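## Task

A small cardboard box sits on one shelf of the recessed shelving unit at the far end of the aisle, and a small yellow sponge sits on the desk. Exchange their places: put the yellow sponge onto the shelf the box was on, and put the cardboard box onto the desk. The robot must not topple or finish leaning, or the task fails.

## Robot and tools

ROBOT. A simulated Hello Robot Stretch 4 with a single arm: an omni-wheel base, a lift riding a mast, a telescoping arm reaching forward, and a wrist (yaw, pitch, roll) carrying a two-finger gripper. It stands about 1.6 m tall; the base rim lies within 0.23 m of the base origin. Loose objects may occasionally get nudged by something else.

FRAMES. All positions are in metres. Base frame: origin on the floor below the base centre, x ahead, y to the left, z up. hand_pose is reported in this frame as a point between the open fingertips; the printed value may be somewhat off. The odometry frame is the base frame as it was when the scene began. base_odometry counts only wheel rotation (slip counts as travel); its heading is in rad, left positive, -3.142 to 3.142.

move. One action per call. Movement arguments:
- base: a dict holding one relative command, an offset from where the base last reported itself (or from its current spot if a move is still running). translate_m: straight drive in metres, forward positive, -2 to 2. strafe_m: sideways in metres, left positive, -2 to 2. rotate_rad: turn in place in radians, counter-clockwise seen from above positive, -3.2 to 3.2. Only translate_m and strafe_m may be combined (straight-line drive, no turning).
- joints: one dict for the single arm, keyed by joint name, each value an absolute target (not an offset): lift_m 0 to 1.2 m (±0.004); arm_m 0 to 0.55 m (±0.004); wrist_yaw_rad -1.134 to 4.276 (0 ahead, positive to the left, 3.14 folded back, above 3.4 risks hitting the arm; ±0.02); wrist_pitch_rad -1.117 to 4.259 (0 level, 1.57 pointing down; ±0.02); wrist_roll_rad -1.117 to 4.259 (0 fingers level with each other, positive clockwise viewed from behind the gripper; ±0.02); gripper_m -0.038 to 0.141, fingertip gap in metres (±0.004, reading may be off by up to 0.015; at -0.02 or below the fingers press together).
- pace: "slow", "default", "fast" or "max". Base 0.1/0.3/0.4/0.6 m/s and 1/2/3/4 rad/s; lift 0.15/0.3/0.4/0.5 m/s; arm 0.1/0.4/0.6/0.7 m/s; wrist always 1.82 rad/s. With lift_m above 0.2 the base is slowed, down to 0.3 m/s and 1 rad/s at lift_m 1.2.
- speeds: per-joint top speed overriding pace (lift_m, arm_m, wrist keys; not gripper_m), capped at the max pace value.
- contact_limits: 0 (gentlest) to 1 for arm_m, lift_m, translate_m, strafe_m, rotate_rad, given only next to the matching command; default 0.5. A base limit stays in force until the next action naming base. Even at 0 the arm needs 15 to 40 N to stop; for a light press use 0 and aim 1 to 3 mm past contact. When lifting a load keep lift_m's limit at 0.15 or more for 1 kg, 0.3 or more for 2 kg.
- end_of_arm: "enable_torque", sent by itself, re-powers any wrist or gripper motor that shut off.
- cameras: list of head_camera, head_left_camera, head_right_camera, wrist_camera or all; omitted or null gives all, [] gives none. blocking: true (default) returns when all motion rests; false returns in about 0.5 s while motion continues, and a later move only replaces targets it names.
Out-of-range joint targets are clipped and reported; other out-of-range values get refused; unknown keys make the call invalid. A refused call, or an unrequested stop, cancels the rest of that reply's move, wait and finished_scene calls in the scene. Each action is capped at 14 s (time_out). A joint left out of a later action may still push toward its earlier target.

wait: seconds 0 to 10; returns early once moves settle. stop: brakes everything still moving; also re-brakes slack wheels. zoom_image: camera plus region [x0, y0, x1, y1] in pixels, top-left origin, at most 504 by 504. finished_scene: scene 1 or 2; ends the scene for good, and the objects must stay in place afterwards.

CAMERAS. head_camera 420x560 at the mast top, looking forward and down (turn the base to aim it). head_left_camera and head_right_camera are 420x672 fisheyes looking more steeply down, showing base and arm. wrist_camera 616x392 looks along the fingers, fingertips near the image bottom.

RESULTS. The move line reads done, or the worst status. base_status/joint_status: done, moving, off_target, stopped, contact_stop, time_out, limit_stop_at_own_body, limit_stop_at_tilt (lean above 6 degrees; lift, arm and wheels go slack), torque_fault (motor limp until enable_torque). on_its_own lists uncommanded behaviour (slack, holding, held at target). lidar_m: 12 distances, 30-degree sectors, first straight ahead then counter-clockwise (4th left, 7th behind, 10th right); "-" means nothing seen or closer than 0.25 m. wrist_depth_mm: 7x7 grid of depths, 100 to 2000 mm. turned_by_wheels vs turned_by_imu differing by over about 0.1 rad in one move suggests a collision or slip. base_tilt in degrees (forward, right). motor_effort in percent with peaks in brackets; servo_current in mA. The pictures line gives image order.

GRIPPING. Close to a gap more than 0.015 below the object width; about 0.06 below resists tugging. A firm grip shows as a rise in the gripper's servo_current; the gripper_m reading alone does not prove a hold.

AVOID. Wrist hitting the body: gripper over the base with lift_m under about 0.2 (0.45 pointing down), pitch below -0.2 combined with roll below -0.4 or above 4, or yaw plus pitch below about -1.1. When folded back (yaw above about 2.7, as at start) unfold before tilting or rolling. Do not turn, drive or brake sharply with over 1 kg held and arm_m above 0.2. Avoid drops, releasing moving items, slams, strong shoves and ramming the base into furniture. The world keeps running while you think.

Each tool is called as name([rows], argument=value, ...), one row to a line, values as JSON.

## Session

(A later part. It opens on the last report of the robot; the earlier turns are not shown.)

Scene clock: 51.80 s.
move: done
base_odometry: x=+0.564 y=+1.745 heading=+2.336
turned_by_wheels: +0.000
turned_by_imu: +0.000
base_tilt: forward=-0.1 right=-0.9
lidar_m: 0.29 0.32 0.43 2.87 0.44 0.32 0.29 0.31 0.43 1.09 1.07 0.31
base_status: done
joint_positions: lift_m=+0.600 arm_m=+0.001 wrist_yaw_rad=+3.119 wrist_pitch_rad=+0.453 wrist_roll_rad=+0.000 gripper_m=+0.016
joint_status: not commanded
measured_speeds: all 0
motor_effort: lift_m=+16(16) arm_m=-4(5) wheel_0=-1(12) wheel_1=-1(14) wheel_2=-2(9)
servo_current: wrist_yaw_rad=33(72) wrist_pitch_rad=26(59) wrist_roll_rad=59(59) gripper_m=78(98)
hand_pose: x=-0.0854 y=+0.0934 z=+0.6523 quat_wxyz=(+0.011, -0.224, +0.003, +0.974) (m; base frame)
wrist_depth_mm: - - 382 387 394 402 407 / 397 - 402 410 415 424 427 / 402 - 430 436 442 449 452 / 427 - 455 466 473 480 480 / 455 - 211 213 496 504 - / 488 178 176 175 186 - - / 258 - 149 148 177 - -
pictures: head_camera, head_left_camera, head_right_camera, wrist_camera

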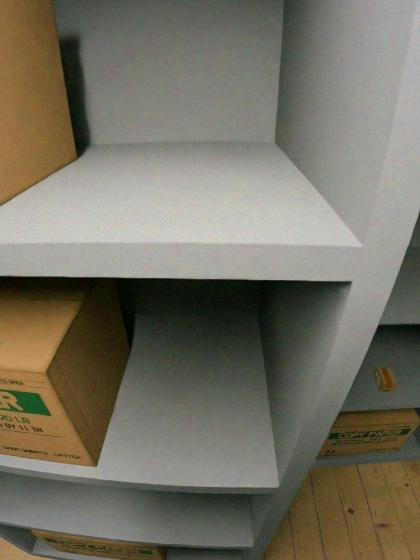

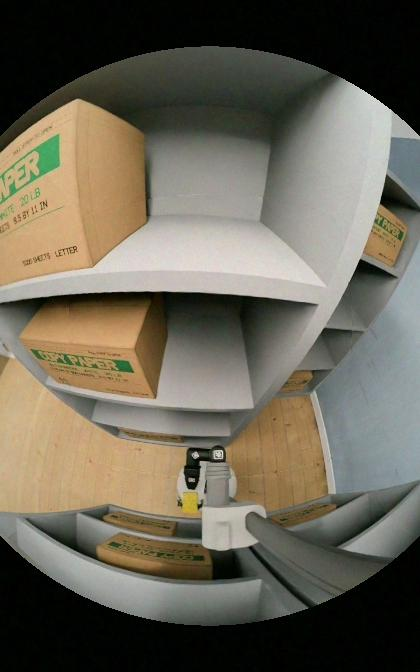

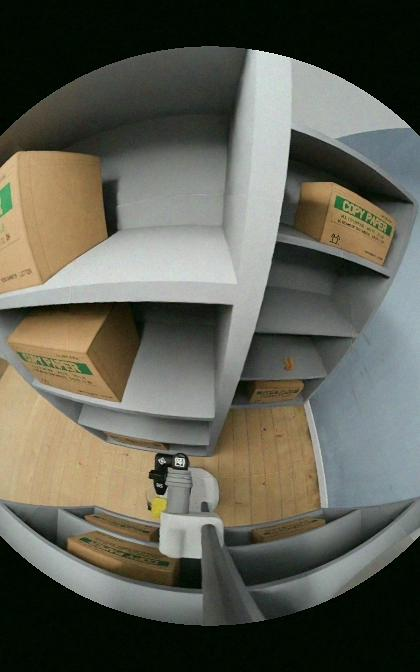

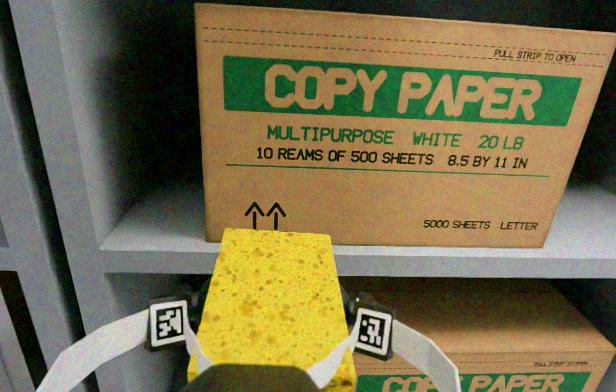

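move(base={"strafe_m": -0.58})

Scene clock: 55.70 s.
move: done
base_odometry: x=+0.982 y=+2.147 heading=+2.336
turned_by_wheels: +0.000
turned_by_imu: +0.000
base_tilt: forward=-0.1 right=-0.9
lidar_m: 0.75 0.61 0.52 1.20 0.45 0.32 0.30 0.32 0.46 0.51 0.54 0.73
base_status: done
joint_positions: lift_m=+0.600 arm_m=+0.001 wrist_yaw_rad=+3.119 wrist_pitch_rad=+0.453 wrist_roll_rad=+0.000 gripper_m=+0.016
joint_status: not commanded
measured_speeds: all 0
motor_effort: lift_m=+15(16) arm_m=-4(5) wheel_0=+0(11) wheel_1=-2(14) wheel_2=+0(9)
servo_current: wrist_yaw_rad=52(65) wrist_pitch_rad=59(65) wrist_roll_rad=46(59) gripper_m=78(91)
hand_pose: x=-0.0854 y=+0.0934 z=+0.6523 quat_wxyz=(+0.011, -0.224, +0.003, +0.974) (m; base frame)
wrist_depth_mm: - - - - - 473 389 / - - - - - 477 407 / - - - - - 473 433 / - - - - - 473 585 / - - 206 207 - 496 - / - 178 176 175 186 - - / 134 - 149 150 177 - 917
pictures: head_camera, head_left_camera, head_right_camera, wrist_camera

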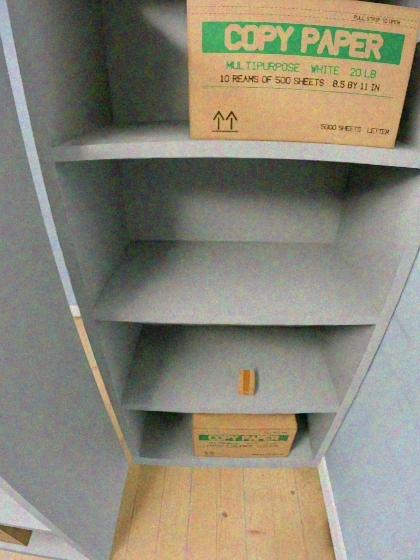

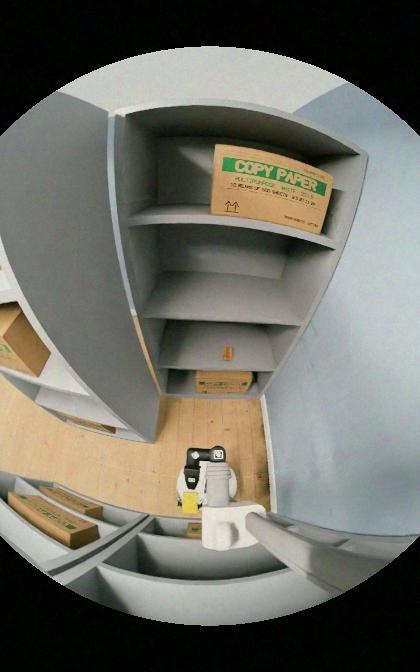

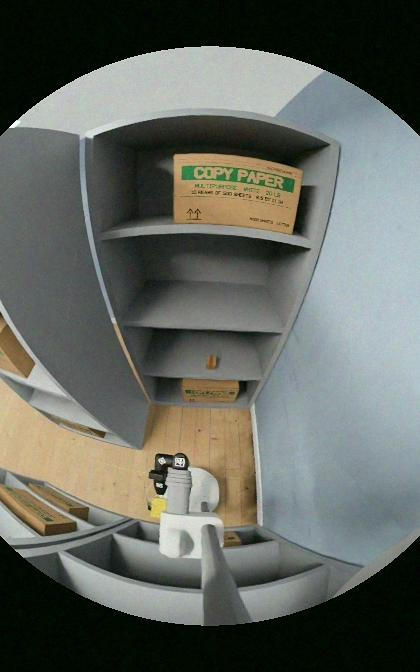

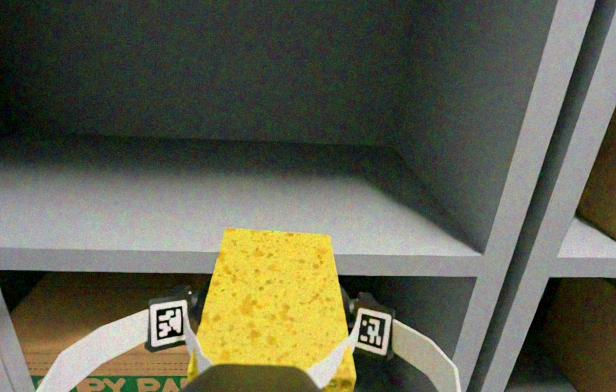

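zoom_image(camera="head_camera", region=[190, 340, 300, 430])

Scaled by 4.582 from the camera's 420x560 image, which has a finer 600x800 frame.

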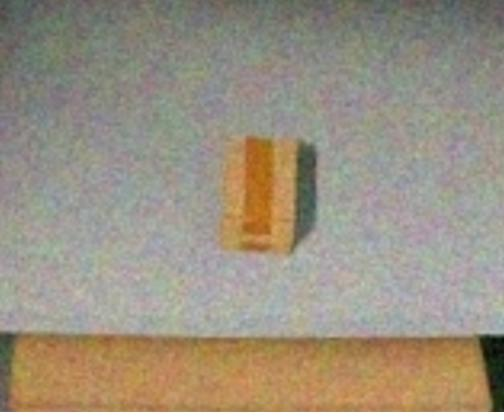

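move(base={"strafe_m": -0.198}, joints={"wrist_yaw_rad": 0.0}, cameras=["head_left_camera"])

move(joints={"arm_m": 0.46, "lift_m": 0.56})

Scene clock: 59.30 s.
move: done
base_odometry: x=+1.125 y=+2.284 heading=+2.336
turned_by_wheels: +0.000
turned_by_imu: +0.000
base_tilt: forward=-0.1 right=-0.9
lidar_m: 0.76 0.79 0.70 1.21 0.45 0.31 0.30 0.33 0.33 0.32 0.33 0.46
base_status: done
joint_positions: lift_m=+0.600 arm_m=+0.001 wrist_yaw_rad=+0.001 wrist_pitch_rad=+0.453 wrist_roll_rad=+0.000 gripper_m=+0.016
joint_status: all done
measured_speeds: all 0
motor_effort: lift_m=+15(16) arm_m=-4(5) wheel_0=+2(12) wheel_1=-2(14) wheel_2=+0(5)
servo_current: wrist_yaw_rad=59(111) wrist_pitch_rad=39(52) wrist_roll_rad=46(52) gripper_m=91(91)
hand_pose: x=+0.4313 y=-0.0871 z=+0.6523 quat_wxyz=(+0.974, +0.000, +0.224, +0.001) (m; base frame)
wrist_depth_mm: - - - - - 433 332 / - - - - - 430 329 / - - - - - 449 325 / - - - - - 449 324 / 1060 768 715 210 - 439 322 / 668 654 176 175 186 436 319 / 125 723 150 148 177 384 317
pictures: head_left_camera

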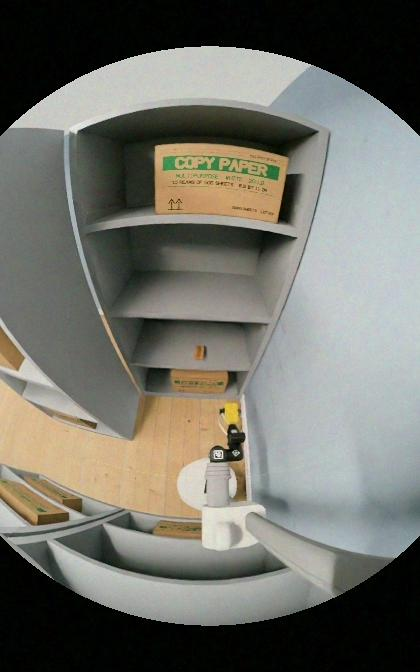

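Scene clock: 61.73 s.
move: done
base_odometry: x=+1.125 y=+2.284 heading=+2.336
turned_by_wheels: +0.000
turned_by_imu: +0.001
base_tilt: forward=-0.1 right=-0.9
lidar_m: 0.75 0.79 0.71 1.19 0.44 0.32 0.30 0.32 0.33 0.31 0.33 0.47
base_status: not commanded
joint_positions: lift_m=+0.560 arm_m=+0.460 wrist_yaw_rad=+0.001 wrist_pitch_rad=+0.453 wrist_roll_rad=+0.000 gripper_m=+0.016
joint_status: all done
measured_speeds: all 0
motor_effort: lift_m=+14(16) arm_m=+5(8) wheel_0=+2(2) wheel_1=-2(2) wheel_2=+0(0)
servo_current: wrist_yaw_rad=46(65) wrist_pitch_rad=33(65) wrist_roll_rad=52(59) gripper_m=72(104)
hand_pose: x=+0.8902 y=-0.0872 z=+0.6124 quat_wxyz=(+0.974, +0.000, +0.224, +0.001) (m; base frame)
wrist_depth_mm: - - - - - 375 279 / - - - - - 368 277 / - - - - - 364 273 / 442 449 449 466 - 359 270 / 364 375 228 213 410 351 256 / 245 304 176 175 334 325 254 / 208 252 150 148 189 289 258
pictures: head_camera, head_left_camera, head_right_camera, wrist_camera

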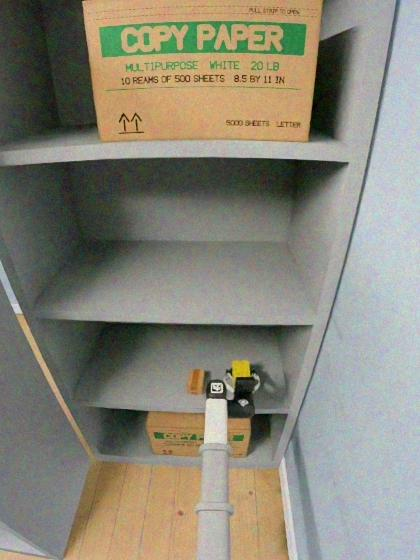

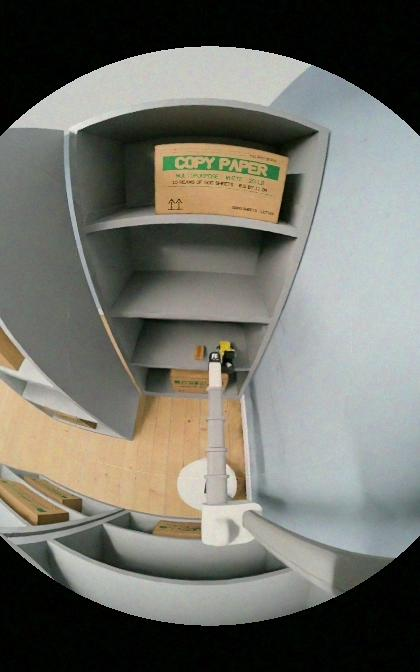

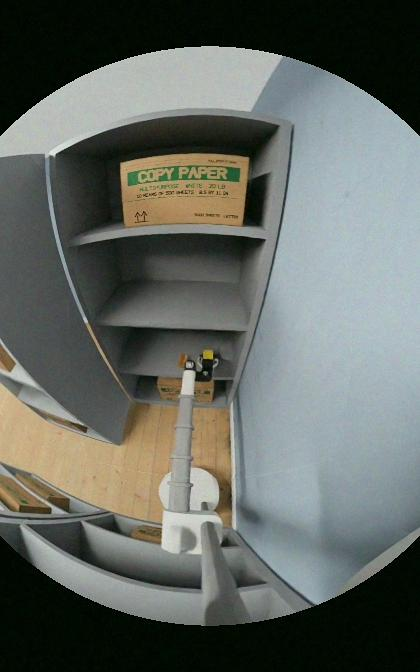

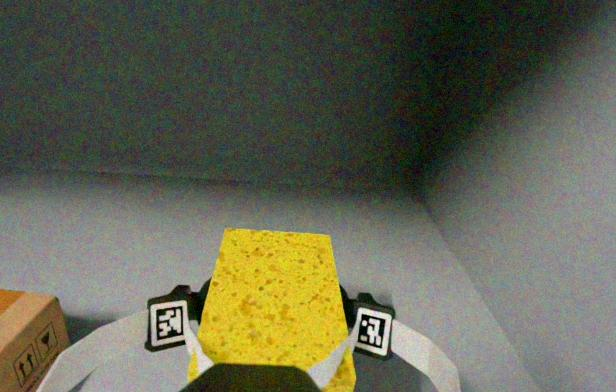

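move(joints={"lift_m": 0.522}, pace="slow", cameras=["wrist_camera"])

move(joints={"lift_m": 0.514}, pace="slow", cameras=["wrist_camera"])

zoom_image(camera="wrist_camera", region=[60, 200, 480, 392])

Scene clock: 63.17 s.
move: done
base_odometry: x=+1.125 y=+2.284 heading=+2.336
turned_by_wheels: +0.000
turned_by_imu: +0.000
base_tilt: forward=-0.1 right=-0.9
lidar_m: 0.75 0.80 0.70 1.21 0.42 0.31 0.29 0.33 0.32 0.31 0.33 0.47
base_status: not commanded
joint_positions: lift_m=+0.522 arm_m=+0.460 wrist_yaw_rad=+0.001 wrist_pitch_rad=+0.453 wrist_roll_rad=+0.000 gripper_m=+0.016
joint_status: all done
measured_speeds: all 0
motor_effort: lift_m=+14(16) arm_m=+5(5) wheel_0=+2(2) wheel_1=-2(2) wheel_2=+0(0)
servo_current: wrist_yaw_rad=39(65) wrist_pitch_rad=33(59) wrist_roll_rad=52(59) gripper_m=72(91)
hand_pose: x=+0.8902 y=-0.0872 z=+0.5744 quat_wxyz=(+0.974, +0.000, +0.224, +0.001) (m; base frame)
wrist_depth_mm: - - - - - 377 279 / - - - - - 370 277 / - - - - 512 366 273 / 384 397 410 424 424 357 270 / 293 310 290 213 340 330 257 / 233 253 176 175 276 285 252 / 203 209 149 148 214 236 237
pictures: wrist_camera

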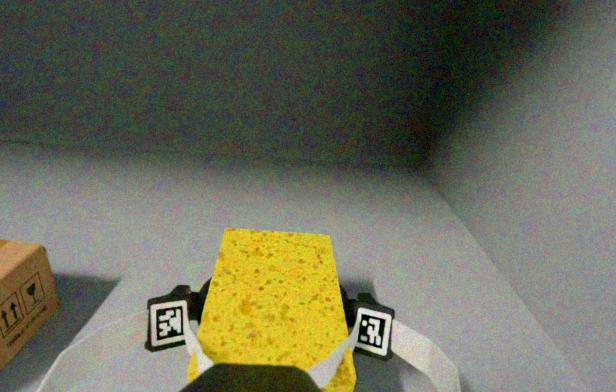

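Scene clock: 63.87 s.
move: done
base_odometry: x=+1.125 y=+2.284 heading=+2.336
turned_by_wheels: +0.000
turned_by_imu: +0.000
base_tilt: forward=-0.1 right=-0.9
lidar_m: 0.76 0.78 0.70 1.21 0.45 0.32 0.29 0.32 0.33 0.31 0.34 0.46
base_status: not commanded
joint_positions: lift_m=+0.514 arm_m=+0.460 wrist_yaw_rad=+0.001 wrist_pitch_rad=+0.453 wrist_roll_rad=+0.000 gripper_m=+0.016
joint_status: all done
measured_speeds: all 0
motor_effort: lift_m=+14(15) arm_m=+5(5) wheel_0=+2(2) wheel_1=-2(2) wheel_2=+0(0)
servo_current: wrist_yaw_rad=59(65) wrist_pitch_rad=33(52) wrist_roll_rad=52(59) gripper_m=85(91)
hand_pose: x=+0.8902 y=-0.0872 z=+0.5664 quat_wxyz=(+0.974, +0.000, +0.224, +0.001) (m; base frame)
wrist_depth_mm: - - - - - 377 279 / - - - - - 370 277 / 459 - - - - 366 273 / 368 379 397 410 410 359 270 / 267 296 228 214 325 319 257 / 224 241 176 175 264 270 252 / 194 199 149 148 189 231 227
pictures: wrist_camera

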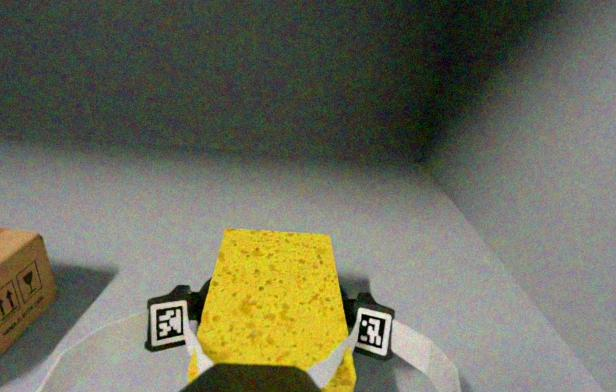

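Scaled by 1.200.

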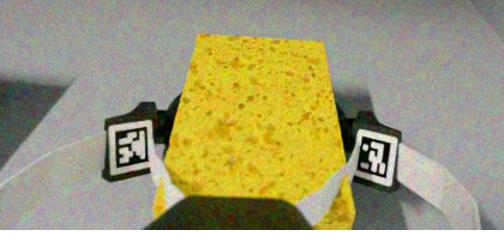

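move(joints={"lift_m": 0.509}, pace="slow", cameras=["wrist_camera"])

move(joints={"lift_m": 0.505}, pace="slow", cameras=["wrist_camera"])

zoom_image(camera="wrist_camera", region=[60, 200, 480, 392])

Scene clock: 65.43 s.
move: done
base_odometry: x=+1.125 y=+2.284 heading=+2.336
turned_by_wheels: +0.000
turned_by_imu: +0.000
base_tilt: forward=-0.1 right=-0.9
lidar_m: 0.75 0.78 0.70 1.20 0.43 0.31 0.29 0.31 0.33 0.31 0.33 0.46
base_status: not commanded
joint_positions: lift_m=+0.509 arm_m=+0.460 wrist_yaw_rad=+0.001 wrist_pitch_rad=+0.453 wrist_roll_rad=+0.000 gripper_m=+0.016
joint_status: all done
measured_speeds: all 0
motor_effort: lift_m=+14(15) arm_m=+5(5) wheel_0=+2(2) wheel_1=-2(2) wheel_2=+0(0)
servo_current: wrist_yaw_rad=46(65) wrist_pitch_rad=46(59) wrist_roll_rad=46(52) gripper_m=78(91)
hand_pose: x=+0.8902 y=-0.0872 z=+0.5614 quat_wxyz=(+0.974, +0.000, +0.224, +0.001) (m; base frame)
wrist_depth_mm: - - - - - 375 281 / - - - - - 370 276 / 433 449 - - - 364 274 / 357 373 384 397 413 359 270 / 229 289 228 214 317 314 256 / 222 234 176 175 256 262 252 / 189 194 150 147 200 225 222
pictures: wrist_camera

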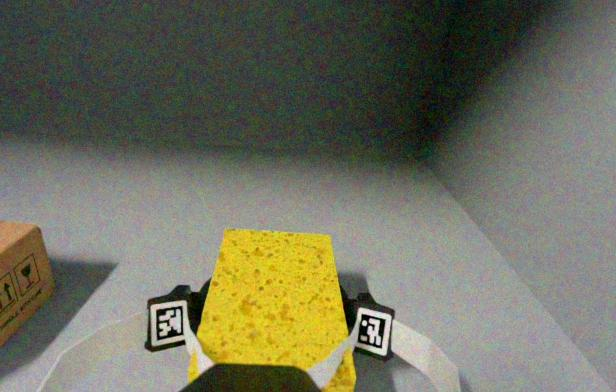

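Scene clock: 66.00 s.
move: done
base_odometry: x=+1.125 y=+2.284 heading=+2.336
turned_by_wheels: +0.000
turned_by_imu: +0.000
base_tilt: forward=-0.1 right=-0.9
lidar_m: 0.74 0.80 0.70 1.20 0.44 0.30 0.30 0.32 0.33 0.31 0.33 0.46
base_status: not commanded
joint_positions: lift_m=+0.505 arm_m=+0.460 wrist_yaw_rad=+0.001 wrist_pitch_rad=+0.453 wrist_roll_rad=+0.000 gripper_m=+0.016
joint_status: all done
measured_speeds: all 0
motor_effort: lift_m=+13(15) arm_m=+5(5) wheel_0=+2(2) wheel_1=-2(2) wheel_2=+0(0)
servo_current: wrist_yaw_rad=39(65) wrist_pitch_rad=39(52) wrist_roll_rad=52(59) gripper_m=78(85)
hand_pose: x=+0.8902 y=-0.0872 z=+0.5575 quat_wxyz=(+0.974, +0.000, +0.224, +0.001) (m; base frame)
wrist_depth_mm: - - - - - 366 262 / - - - - - 359 271 / 455 449 - - - 357 268 / 362 373 384 394 404 351 266 / 231 287 225 213 312 310 254 / 223 225 177 174 243 255 249 / 189 191 149 150 195 214 215
pictures: wrist_camera

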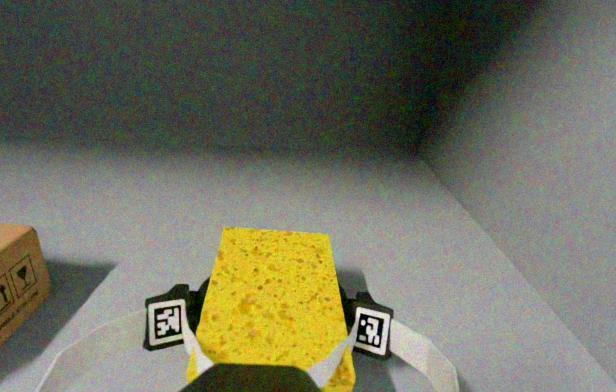

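Scaled by 1.200.

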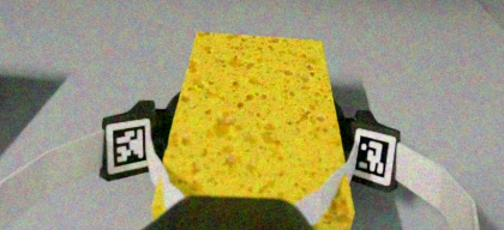

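move(joints={"lift_m": 0.502}, pace="slow", cameras=["wrist_camera"])

Scene clock: 66.77 s.
move: done
base_odometry: x=+1.125 y=+2.284 heading=+2.336
turned_by_wheels: +0.000
turned_by_imu: +0.000
base_tilt: forward=-0.1 right=-0.9
lidar_m: 0.75 0.78 0.69 1.20 0.43 0.32 0.30 0.32 0.33 0.31 0.33 0.48
base_status: not commanded
joint_positions: lift_m=+0.502 arm_m=+0.460 wrist_yaw_rad=+0.001 wrist_pitch_rad=+0.453 wrist_roll_rad=+0.000 gripper_m=+0.016
joint_status: all done
measured_speeds: all 0
motor_effort: lift_m=+13(13) arm_m=+5(5) wheel_0=+2(2) wheel_1=-2(2) wheel_2=+0(0)
servo_current: wrist_yaw_rad=39(85) wrist_pitch_rad=46(52) wrist_roll_rad=46(52) gripper_m=78(91)
hand_pose: x=+0.8902 y=-0.0872 z=+0.5545 quat_wxyz=(+0.974, +0.000, +0.224, +0.001) (m; base frame)
wrist_depth_mm: - - - - - 364 262 / - - - - - 359 271 / 445 - - - - 355 268 / 366 375 387 397 410 353 266 / 259 290 226 213 312 309 253 / 223 224 177 175 242 255 249 / 188 191 149 150 195 214 214
pictures: wrist_camera

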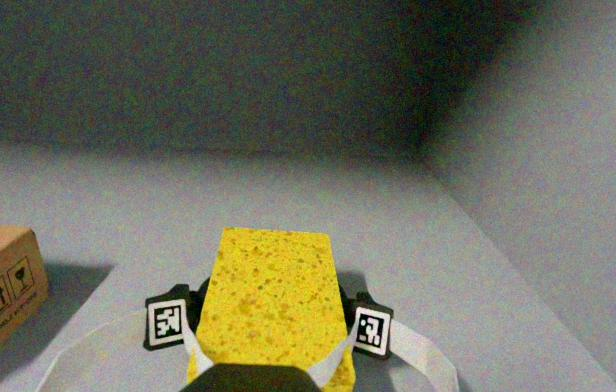

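move(joints={"lift_m": 0.508}, pace="slow", cameras=[])

move(joints={"gripper_m": 0.11}, cameras=["wrist_camera", "head_camera"])

Scene clock: 67.73 s.
move: done
base_odometry: x=+1.125 y=+2.284 heading=+2.336
turned_by_wheels: +0.000
turned_by_imu: +0.000
base_tilt: forward=-0.1 right=-0.9
lidar_m: 0.75 0.79 0.70 1.19 0.45 0.31 0.30 0.32 0.33 0.31 0.32 0.46
base_status: not commanded
joint_positions: lift_m=+0.508 arm_m=+0.460 wrist_yaw_rad=+0.001 wrist_pitch_rad=+0.453 wrist_roll_rad=+0.000 gripper_m=+0.016
joint_status: all done
measured_speeds: all 0
motor_effort: lift_m=+23(23) arm_m=+5(5) wheel_0=+2(2) wheel_1=-2(2) wheel_2=+0(0)
servo_current: wrist_yaw_rad=59(65) wrist_pitch_rad=46(52) wrist_roll_rad=46(52) gripper_m=85(91)
hand_pose: x=+0.8902 y=-0.0872 z=+0.5597 quat_wxyz=(+0.974, +0.000, +0.224, +0.001) (m; base frame)
wrist_depth_mm: - - - - - 368 276 / - - - - - 364 273 / 455 452 - - - 359 271 / 362 373 382 394 407 355 267 / 230 289 227 214 314 310 255 / 223 228 176 175 244 255 250 / 190 193 150 148 197 220 216
pictures: none
No camera images: "cameras" was empty.

Scene clock: 69.50 s.
move: done
base_odometry: x=+1.125 y=+2.284 heading=+2.336
turned_by_wheels: +0.000
turned_by_imu: +0.000
base_tilt: forward=-0.1 right=-0.9
lidar_m: 0.75 0.79 0.68 1.21 0.44 0.32 0.30 0.32 0.32 0.31 0.33 0.46
base_status: not commanded
joint_positions: lift_m=+0.508 arm_m=+0.460 wrist_yaw_rad=+0.001 wrist_pitch_rad=+0.453 wrist_roll_rad=+0.000 gripper_m=+0.110
joint_status: all done
measured_speeds: all 0
motor_effort: lift_m=+22(23) arm_m=+5(5) wheel_0=+2(2) wheel_1=-2(2) wheel_2=+0(0)
servo_current: wrist_yaw_rad=33(65) wrist_pitch_rad=39(52) wrist_roll_rad=52(59) gripper_m=46(91)
hand_pose: x=+0.8902 y=-0.0872 z=+0.5597 quat_wxyz=(+0.974, +0.000, +0.224, +0.000) (m; base frame)
wrist_depth_mm: - - - - - 377 281 / - - - - - 368 277 / 449 - - - - 366 273 / 366 382 399 413 421 355 267 / 233 297 290 239 332 325 254 / 224 193 191 191 220 273 251 / 192 199 162 165 212 227 230
pictures: head_camera, wrist_camera

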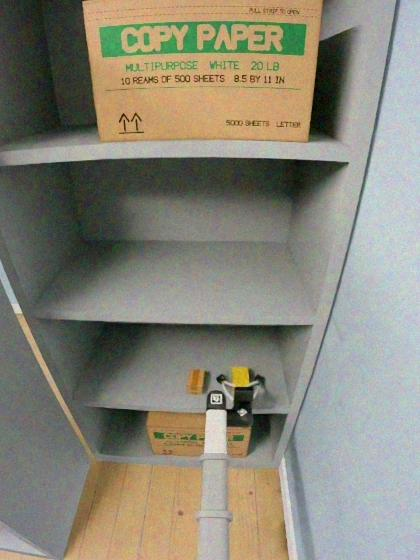

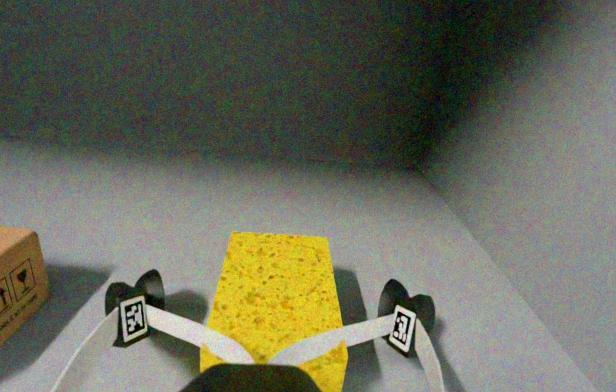

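move(joints={"arm_m": 0.15, "lift_m": 0.53}, cameras=["wrist_camera"])

move(base={"strafe_m": 0.17}, joints={"wrist_pitch_rad": 0.35, "lift_m": 0.52})

Scene clock: 71.80 s.
move: done
base_odometry: x=+1.125 y=+2.284 heading=+2.336
turned_by_wheels: +0.000
turned_by_imu: +0.001
base_tilt: forward=-0.1 right=-0.9
lidar_m: 0.75 0.78 0.69 1.21 0.44 0.31 0.29 0.32 0.34 0.31 0.34 0.47
base_status: not commanded
joint_positions: lift_m=+0.530 arm_m=+0.150 wrist_yaw_rad=+0.001 wrist_pitch_rad=+0.453 wrist_roll_rad=+0.000 gripper_m=+0.110
joint_status: all done
measured_speeds: all 0
motor_effort: lift_m=+23(25) arm_m=-5(7) wheel_0=+2(2) wheel_1=-2(2) wheel_2=+0(0)
servo_current: wrist_yaw_rad=46(65) wrist_pitch_rad=39(52) wrist_roll_rad=52(52) gripper_m=33(59)
hand_pose: x=+0.5804 y=-0.0872 z=+0.5817 quat_wxyz=(+0.974, +0.000, +0.224, +0.000) (m; base frame)
wrist_depth_mm: - - - - - 370 334 / - - - - - 366 336 / - 442 - 452 - 387 330 / 404 413 413 439 442 404 327 / 621 627 627 615 427 424 322 / 504 192 539 549 217 433 315 / 508 525 169 156 - 402 312
pictures: wrist_camera

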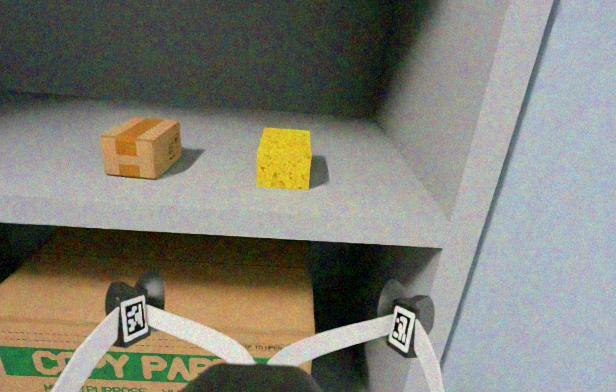

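Scene clock: 73.63 s.
move: done
base_odometry: x=+1.003 y=+2.166 heading=+2.336
turned_by_wheels: +0.000
turned_by_imu: +0.001
base_tilt: forward=-0.1 right=-0.9
lidar_m: 0.75 0.66 0.54 1.21 0.44 0.31 0.29 0.33 0.44 0.48 0.51 0.71
base_status: done
joint_positions: lift_m=+0.520 arm_m=+0.150 wrist_yaw_rad=+0.001 wrist_pitch_rad=+0.357 wrist_roll_rad=+0.000 gripper_m=+0.110
joint_status: all done
measured_speeds: all 0
motor_effort: lift_m=+15(22) arm_m=-4(5) wheel_0=+0(11) wheel_1=+3(16) wheel_2=+0(7)
servo_current: wrist_yaw_rad=26(72) wrist_pitch_rad=26(104) wrist_roll_rad=46(59) gripper_m=33(46)
hand_pose: x=+0.5912 y=-0.0872 z=+0.5977 quat_wxyz=(+0.984, +0.000, +0.178, +0.000) (m; base frame)
wrist_depth_mm: 732 - - - - - - / 759 - - - - 778 - / - - - - - - - / 442 449 459 455 480 - - / 399 402 410 418 421 430 430 / - 187 609 615 221 - 442 / 759 484 168 156 500 - -
pictures: head_camera, head_left_camera, head_right_camera, wrist_camera

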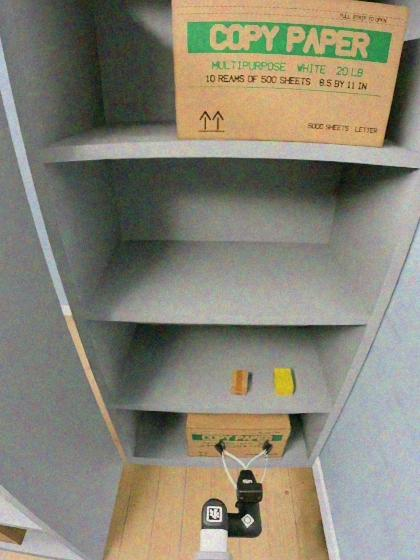

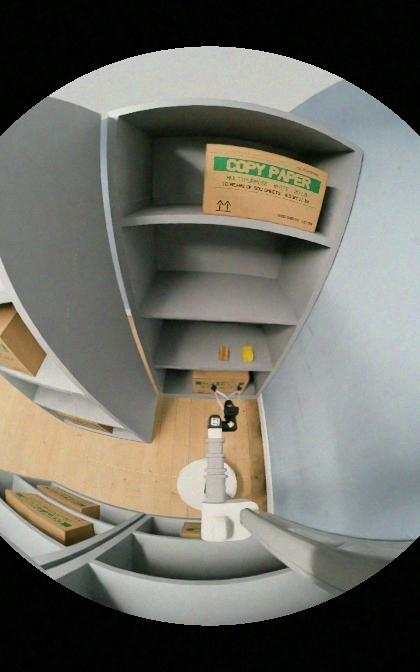

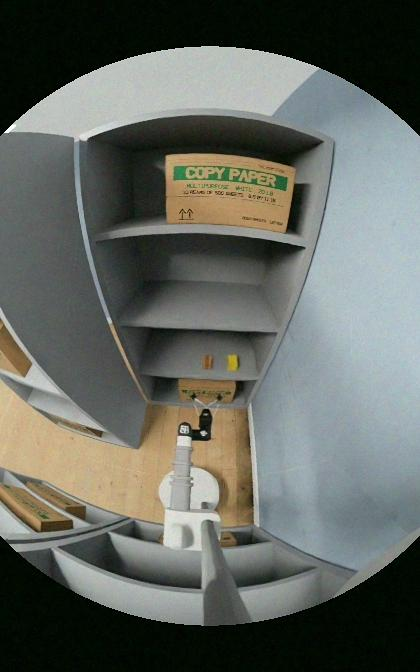

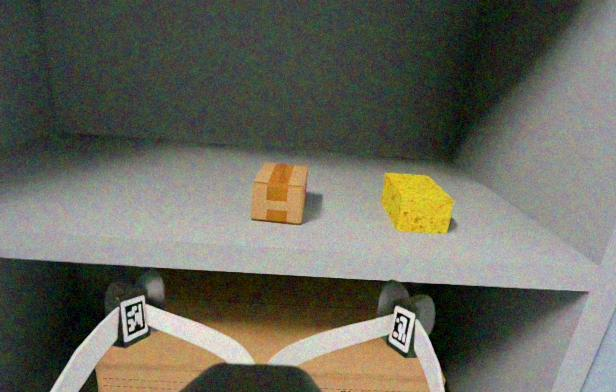

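move(joints={"arm_m": 0.33, "lift_m": 0.51, "gripper_m": 0.1}, cameras=["wrist_camera"])

Scene clock: 75.73 s.
move: done
base_odometry: x=+1.003 y=+2.166 heading=+2.336
turned_by_wheels: +0.000
turned_by_imu: +0.000
base_tilt: forward=-0.1 right=-0.9
lidar_m: 0.74 0.65 0.55 1.20 0.45 0.31 0.31 0.31 0.44 0.48 0.52 0.72
base_status: not commanded
joint_positions: lift_m=+0.510 arm_m=+0.330 wrist_yaw_rad=+0.001 wrist_pitch_rad=+0.357 wrist_roll_rad=+0.000 gripper_m=+0.100
joint_status: all done
measured_speeds: all 0
motor_effort: lift_m=+15(16) arm_m=+5(8) wheel_0=+0(1) wheel_1=+3(3) wheel_2=+0(1)
servo_current: wrist_yaw_rad=65(78) wrist_pitch_rad=39(65) wrist_roll_rad=52(59) gripper_m=39(72)
hand_pose: x=+0.7711 y=-0.0872 z=+0.5879 quat_wxyz=(+0.984, +0.000, +0.177, +0.000) (m; base frame)
wrist_depth_mm: - - - - - - - / - - - - - 615 - / - - - - - 634 - / 424 439 439 347 - - - / 340 349 342 306 389 315 421 / 270 206 285 286 218 294 310 / 231 234 233 162 240 257 260
pictures: wrist_camera

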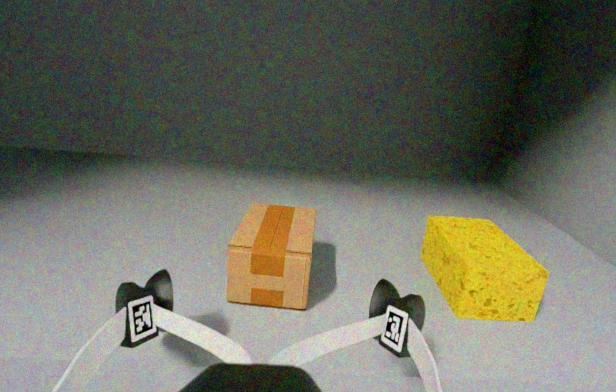

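move(joints={"arm_m": 0.415}, cameras=[])

move(joints={"lift_m": 0.492}, cameras=["wrist_camera", "head_camera"])

Scene clock: 77.43 s.
move: done
base_odometry: x=+1.003 y=+2.166 heading=+2.336
turned_by_wheels: +0.000
turned_by_imu: +0.000
base_tilt: forward=-0.1 right=-0.9
lidar_m: 0.76 0.64 0.55 1.20 0.44 0.32 0.31 0.31 0.44 0.48 0.49 0.69
base_status: not commanded
joint_positions: lift_m=+0.510 arm_m=+0.415 wrist_yaw_rad=+0.001 wrist_pitch_rad=+0.357 wrist_roll_rad=+0.000 gripper_m=+0.100
joint_status: all done
measured_speeds: all 0
motor_effort: lift_m=+15(15) arm_m=+5(7) wheel_0=+1(1) wheel_1=+3(3) wheel_2=+0(0)
servo_current: wrist_yaw_rad=39(65) wrist_pitch_rad=46(59) wrist_roll_rad=46(59) gripper_m=46(52)
hand_pose: x=+0.8561 y=-0.0872 z=+0.5879 quat_wxyz=(+0.984, +0.000, +0.177, +0.000) (m; base frame)
wrist_depth_mm: - - - - - - 512 / - - - - - - 535 / - - - - - - 535 / 427 439 449 462 - - - / 340 351 364 382 394 410 424 / 270 206 210 222 216 264 242 / 222 221 169 162 232 239 210
pictures: none
No camera images: "cameras" was empty.

Scene clock: 78.20 s.
move: done
base_odometry: x=+1.003 y=+2.166 heading=+2.336
turned_by_wheels: +0.000
turned_by_imu: +0.000
base_tilt: forward=-0.1 right=-0.9
lidar_m: 0.75 0.65 0.54 1.21 0.45 0.32 0.30 0.31 0.44 0.48 0.51 0.68
base_status: not commanded
joint_positions: lift_m=+0.492 arm_m=+0.415 wrist_yaw_rad=+0.001 wrist_pitch_rad=+0.357 wrist_roll_rad=+0.000 gripper_m=+0.100
joint_status: all done
measured_speeds: all 0
motor_effort: lift_m=+14(15) arm_m=+5(5) wheel_0=+0(1) wheel_1=+3(3) wheel_2=+0(0)
servo_current: wrist_yaw_rad=33(65) wrist_pitch_rad=52(59) wrist_roll_rad=46(59) gripper_m=39(52)
hand_pose: x=+0.8561 y=-0.0872 z=+0.5699 quat_wxyz=(+0.984, +0.000, +0.177, +0.000) (m; base frame)
wrist_depth_mm: - - - - - - 512 / - - - - - - 535 / - - - - - - 535 / 402 410 421 439 442 466 - / 303 317 293 247 359 287 387 / 243 206 192 192 218 257 211 / 199 199 196 169 209 228 208
pictures: head_camera, wrist_camera

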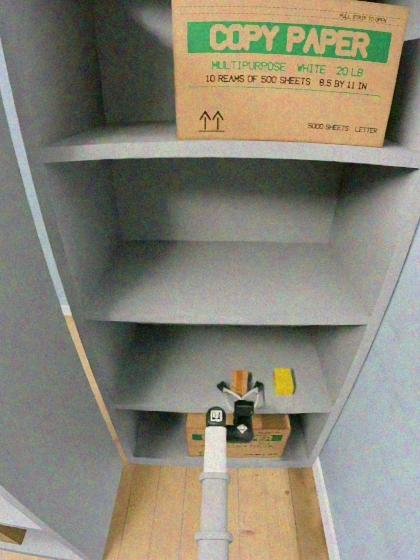

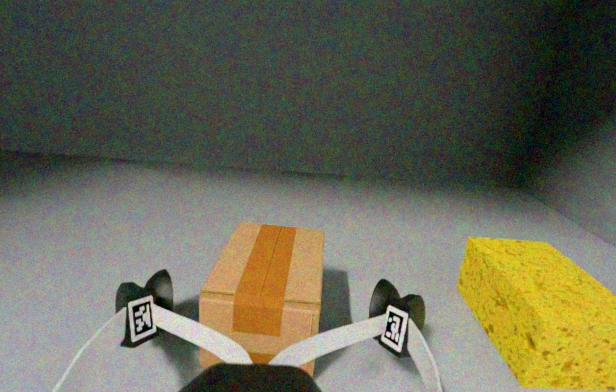

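move(joints={"arm_m": 0.432}, cameras=[])

move(joints={"gripper_m": 0.012}, cameras=["wrist_camera"])

move(joints={"lift_m": 0.56}, pace="slow", cameras=["wrist_camera", "head_camera"])

Scene clock: 79.20 s.
move: done
base_odometry: x=+1.003 y=+2.166 heading=+2.336
turned_by_wheels: +0.000
turned_by_imu: +0.000
base_tilt: forward=-0.1 right=-0.9
lidar_m: 0.76 0.66 0.55 1.19 0.45 0.32 0.30 0.32 0.45 0.47 0.51 0.72
base_status: not commanded
joint_positions: lift_m=+0.492 arm_m=+0.432 wrist_yaw_rad=+0.001 wrist_pitch_rad=+0.357 wrist_roll_rad=+0.000 gripper_m=+0.100
joint_status: all done
measured_speeds: all 0
motor_effort: lift_m=+14(15) arm_m=+5(6) wheel_0=+1(1) wheel_1=+3(3) wheel_2=+0(1)
servo_current: wrist_yaw_rad=33(59) wrist_pitch_rad=39(65) wrist_roll_rad=52(52) gripper_m=26(52)
hand_pose: x=+0.8731 y=-0.0872 z=+0.5699 quat_wxyz=(+0.984, +0.000, +0.177, +0.000) (m; base frame)
wrist_depth_mm: - - - - - - 496 / - - - - - - 512 / - - - - - - 530 / 402 407 421 439 455 462 - / 304 317 306 246 359 366 392 / 243 206 187 184 218 257 211 / 200 199 169 162 210 228 193
pictures: none
No camera images: "cameras" was empty.

Scene clock: 80.90 s.
move: done
base_odometry: x=+1.003 y=+2.166 heading=+2.336
turned_by_wheels: +0.000
turned_by_imu: +0.000
base_tilt: forward=-0.1 right=-0.9
lidar_m: 0.75 0.65 0.53 1.22 0.44 0.32 0.29 0.32 0.44 0.48 0.50 0.72
base_status: not commanded
joint_positions: lift_m=+0.492 arm_m=+0.432 wrist_yaw_rad=+0.001 wrist_pitch_rad=+0.357 wrist_roll_rad=+0.000 gripper_m=+0.013
joint_status: all done
measured_speeds: all 0
motor_effort: lift_m=+14(15) arm_m=+5(5) wheel_0=+1(1) wheel_1=+3(3) wheel_2=+0(0)
servo_current: wrist_yaw_rad=65(65) wrist_pitch_rad=39(65) wrist_roll_rad=59(59) gripper_m=85(156)
hand_pose: x=+0.8731 y=-0.0872 z=+0.5699 quat_wxyz=(+0.984, +0.000, +0.177, +0.000) (m; base frame)
wrist_depth_mm: - - - - - - 492 / - - - - - - 512 / - - - - - - 530 / 402 418 421 436 455 459 - / 304 317 306 239 355 362 384 / 242 249 181 177 265 257 209 / 192 197 163 163 205 229 193
pictures: wrist_camera

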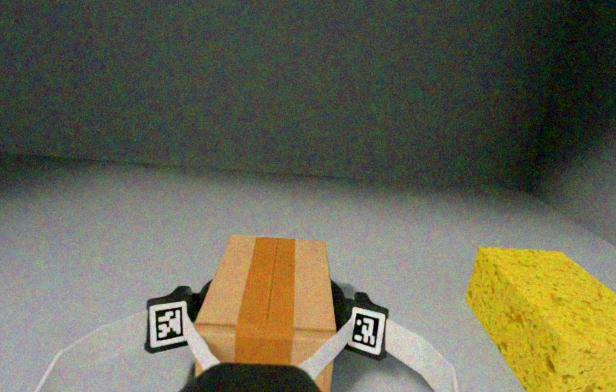

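Scene clock: 82.37 s.
move: done
base_odometry: x=+1.003 y=+2.166 heading=+2.336
turned_by_wheels: +0.000
turned_by_imu: +0.000
base_tilt: forward=-0.1 right=-0.9
lidar_m: 0.75 0.63 0.55 1.20 0.44 0.30 0.29 0.32 0.44 0.49 0.52 0.70
base_status: not commanded
joint_positions: lift_m=+0.560 arm_m=+0.432 wrist_yaw_rad=+0.001 wrist_pitch_rad=+0.357 wrist_roll_rad=+0.000 gripper_m=+0.013
joint_status: all done
measured_speeds: all 0
motor_effort: lift_m=+23(26) arm_m=+5(5) wheel_0=+0(1) wheel_1=+3(3) wheel_2=+0(1)
servo_current: wrist_yaw_rad=33(65) wrist_pitch_rad=33(59) wrist_roll_rad=46(59) gripper_m=85(104)
hand_pose: x=+0.8731 y=-0.0872 z=+0.6372 quat_wxyz=(+0.984, +0.000, +0.177, +0.000) (m; base frame)
wrist_depth_mm: - - - - - - 496 / - - - - - - 517 / - - - - - - 535 / - - - - - - - / 424 430 236 226 452 469 - / 342 349 181 177 375 399 410 / 273 274 163 163 290 270 265
pictures: head_camera, wrist_camera

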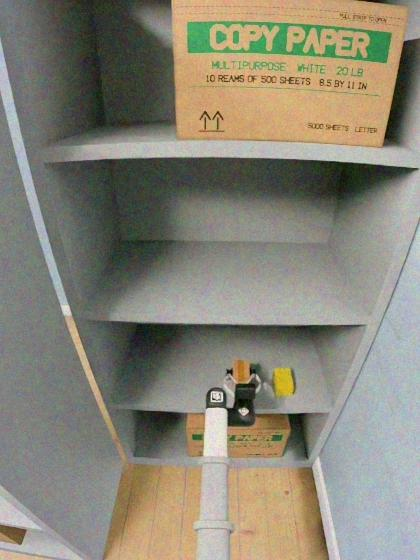

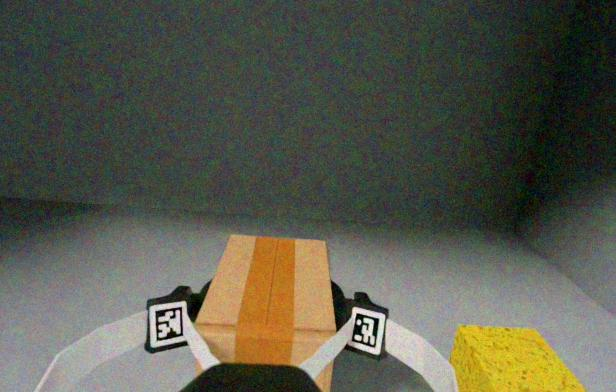

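move(joints={"arm_m": 0.0}, pace="fast", cameras=[])

move(joints={"wrist_yaw_rad": 3.12}, cameras=["head_left_camera", "wrist_camera"])

move(base={"strafe_m": 1.0}, cameras=["head_camera"])

Scene clock: 85.23 s.
move: done
base_odometry: x=+1.003 y=+2.166 heading=+2.336
turned_by_wheels: +0.000
turned_by_imu: +0.001
base_tilt: forward=-0.1 right=-0.9
lidar_m: 0.75 0.66 0.52 1.20 0.43 0.31 0.29 0.32 0.45 0.47 0.51 0.70
base_status: not commanded
joint_positions: lift_m=+0.560 arm_m=+0.001 wrist_yaw_rad=+0.001 wrist_pitch_rad=+0.357 wrist_roll_rad=+0.000 gripper_m=+0.013
joint_status: all done
measured_speeds: all 0
motor_effort: lift_m=+23(24) arm_m=-5(7) wheel_0=+1(1) wheel_1=+3(3) wheel_2=+0(1)
servo_current: wrist_yaw_rad=59(65) wrist_pitch_rad=52(72) wrist_roll_rad=52(59) gripper_m=85(104)
hand_pose: x=+0.4422 y=-0.0872 z=+0.6372 quat_wxyz=(+0.984, +0.000, +0.177, +0.000) (m; base frame)
wrist_depth_mm: 842 - - - - - - / - - - - - - - / - - - - - - 521 / - - - - 615 - 517 / - - 237 225 891 - 525 / - 187 181 177 189 - 525 / 126 661 163 163 183 - 530
pictures: none
No camera images: "cameras" was empty.

Scene clock: 87.60 s.
move: done
base_odometry: x=+1.003 y=+2.166 heading=+2.336
turned_by_wheels: +0.000
turned_by_imu: +0.001
base_tilt: forward=-0.1 right=-0.9
lidar_m: 0.75 0.66 0.56 1.19 0.43 0.30 0.30 0.32 0.46 0.49 0.52 0.71
base_status: not commanded
joint_positions: lift_m=+0.560 arm_m=+0.001 wrist_yaw_rad=+3.119 wrist_pitch_rad=+0.357 wrist_roll_rad=+0.000 gripper_m=+0.013
joint_status: all done
measured_speeds: all 0
motor_effort: lift_m=+23(24) arm_m=-4(5) wheel_0=+0(1) wheel_1=+3(3) wheel_2=+0(1)
servo_current: wrist_yaw_rad=39(117) wrist_pitch_rad=52(65) wrist_roll_rad=52(59) gripper_m=85(104)
hand_pose: x=-0.0963 y=+0.0936 z=+0.6372 quat_wxyz=(+0.011, -0.177, +0.002, +0.984) (m; base frame)
wrist_depth_mm: 186 199 - - - 517 424 / - - - - - 508 415 / - - - - - 504 430 / - - - - - 500 449 / - - 211 226 - 492 466 / - 179 175 177 186 492 - / 127 - 157 163 179 - -
pictures: head_left_camera, wrist_camera

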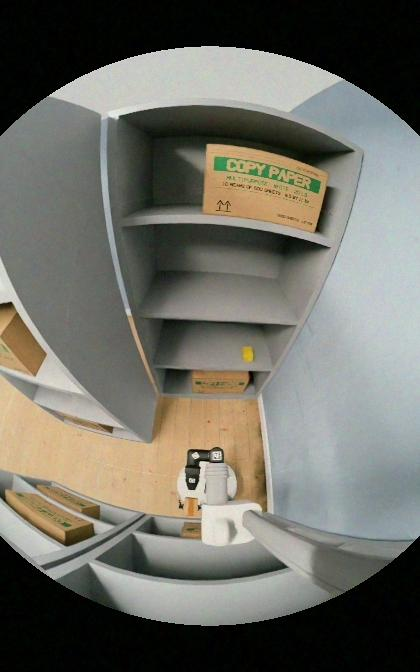

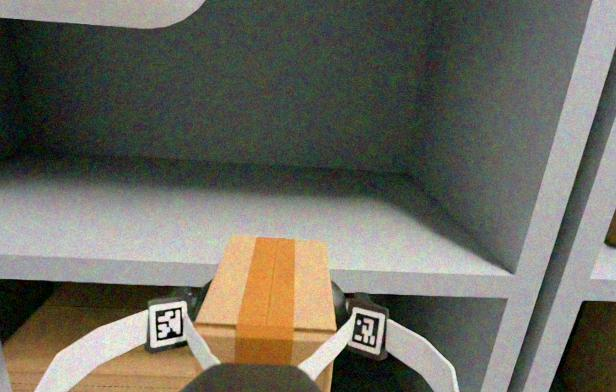

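Scene clock: 92.27 s.
move: done
base_odometry: x=+0.282 y=+1.474 heading=+2.336
turned_by_wheels: +0.000
turned_by_imu: +0.002
base_tilt: forward=-0.1 right=-0.9
lidar_m: 0.29 0.30 0.44 2.46 0.43 0.33 0.29 0.32 0.44 1.22 0.44 0.30
base_status: done
joint_positions: lift_m=+0.560 arm_m=+0.001 wrist_yaw_rad=+3.119 wrist_pitch_rad=+0.357 wrist_roll_rad=+0.000 gripper_m=+0.013
joint_status: not commanded
measured_speeds: all 0
motor_effort: lift_m=+23(24) arm_m=-4(5) wheel_0=+0(13) wheel_1=+2(16) wheel_2=+1(6)
servo_current: wrist_yaw_rad=46(78) wrist_pitch_rad=52(65) wrist_roll_rad=59(59) gripper_m=85(104)
hand_pose: x=-0.0963 y=+0.0936 z=+0.6372 quat_wxyz=(+0.011, -0.177, +0.002, +0.984) (m; base frame)
wrist_depth_mm: 375 377 384 - - - - / 392 397 402 - - - 1983 / 410 415 421 - - - - / 430 433 442 - - - - / 445 452 452 226 - - 1808 / - 182 175 177 186 - 1336 / 127 - 156 163 172 1118 1098
pictures: head_camera

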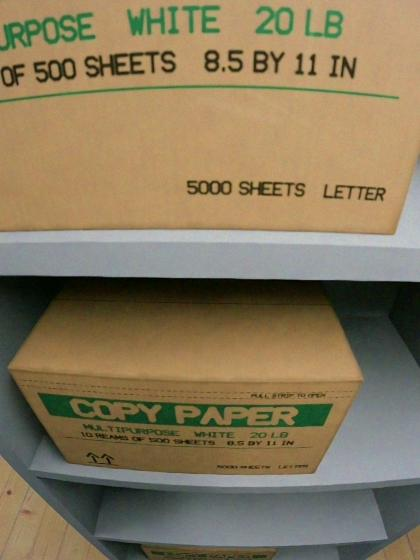

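move(base={"strafe_m": 1.35}, joints={"lift_m": 0.76}, cameras=[])

move(base={"rotate_rad": 1.6})

Scene clock: 98.37 s.
move: done
base_odometry: x=-0.691 y=+0.538 heading=+2.336
turned_by_wheels: +0.000
turned_by_imu: +0.002
base_tilt: forward=-0.1 right=-0.9
lidar_m: 1.89 1.97 1.18 1.14 1.21 1.93 1.85 1.98 1.01 1.20 1.00 1.95
base_status: done
joint_positions: lift_m=+0.760 arm_m=+0.001 wrist_yaw_rad=+3.119 wrist_pitch_rad=+0.357 wrist_roll_rad=+0.000 gripper_m=+0.013
joint_status: all done
measured_speeds: all 0
motor_effort: lift_m=+23(27) arm_m=-5(5) wheel_0=+1(11) wheel_1=+0(13) wheel_2=+1(10)
servo_current: wrist_yaw_rad=39(72) wrist_pitch_rad=52(72) wrist_roll_rad=52(59) gripper_m=98(98)
hand_pose: x=-0.0963 y=+0.0936 z=+0.8372 quat_wxyz=(+0.011, -0.177, +0.002, +0.984) (m; base frame)
wrist_depth_mm: 186 198 - 1756 - - - / - - - 1863 - - - / - - - - - - - / - - - - - - - / 1863 1921 1808 229 - - - / 1430 1499 181 177 1576 1661 1708 / 260 1160 163 163 183 1366 1366
pictures: none
No camera images: "cameras" was empty.

Scene clock: 100.47 s.
move: done
base_odometry: x=-0.691 y=+0.538 heading=-2.347
turned_by_wheels: +1.600
turned_by_imu: +1.564
base_tilt: forward=-0.1 right=-0.9
lidar_m: 1.14 1.21 1.91 1.85 1.98 1.01 1.18 1.01 1.96 1.88 1.96 1.19
base_status: done
joint_positions: lift_m=+0.760 arm_m=+0.001 wrist_yaw_rad=+3.119 wrist_pitch_rad=+0.357 wrist_roll_rad=+0.000 gripper_m=+0.013
joint_status: not commanded
measured_speeds: all 0
motor_effort: lift_m=+23(24) arm_m=-5(5) wheel_0=-1(10) wheel_1=-3(11) wheel_2=-2(10)
servo_current: wrist_yaw_rad=65(85) wrist_pitch_rad=39(59) wrist_roll_rad=59(59) gripper_m=85(104)
hand_pose: x=-0.0963 y=+0.0936 z=+0.8372 quat_wxyz=(+0.011, -0.177, +0.002, +0.984) (m; base frame)
wrist_depth_mm: 193 218 - - - - - / - - - - - - - / - - - - - - - / - 1182 - - - - - / - - 1708 229 - - - / - 182 181 176 186 1661 1708 / 135 1160 163 163 183 1366 1366
pictures: head_camera, head_left_camera, head_right_camera, wrist_camera

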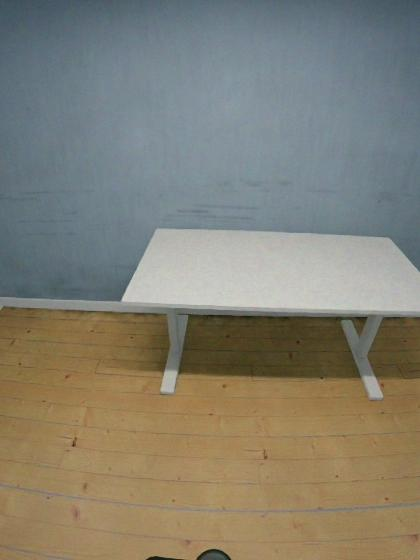

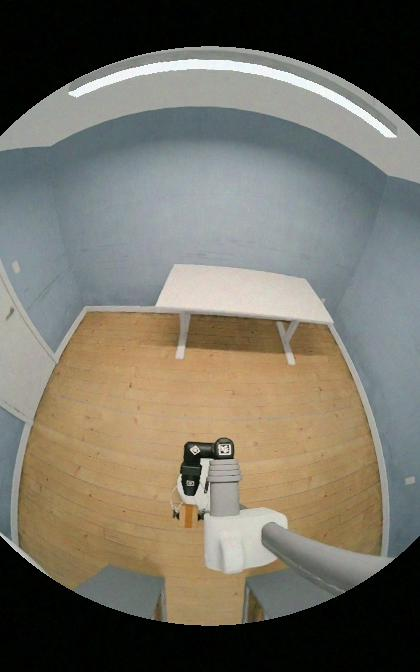

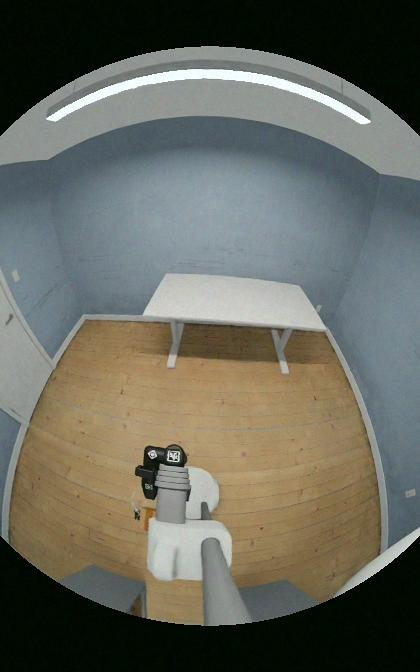

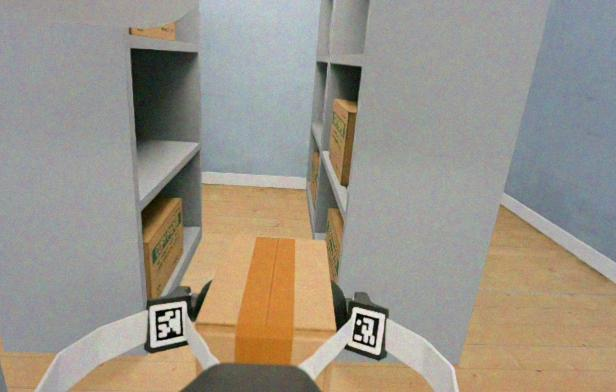

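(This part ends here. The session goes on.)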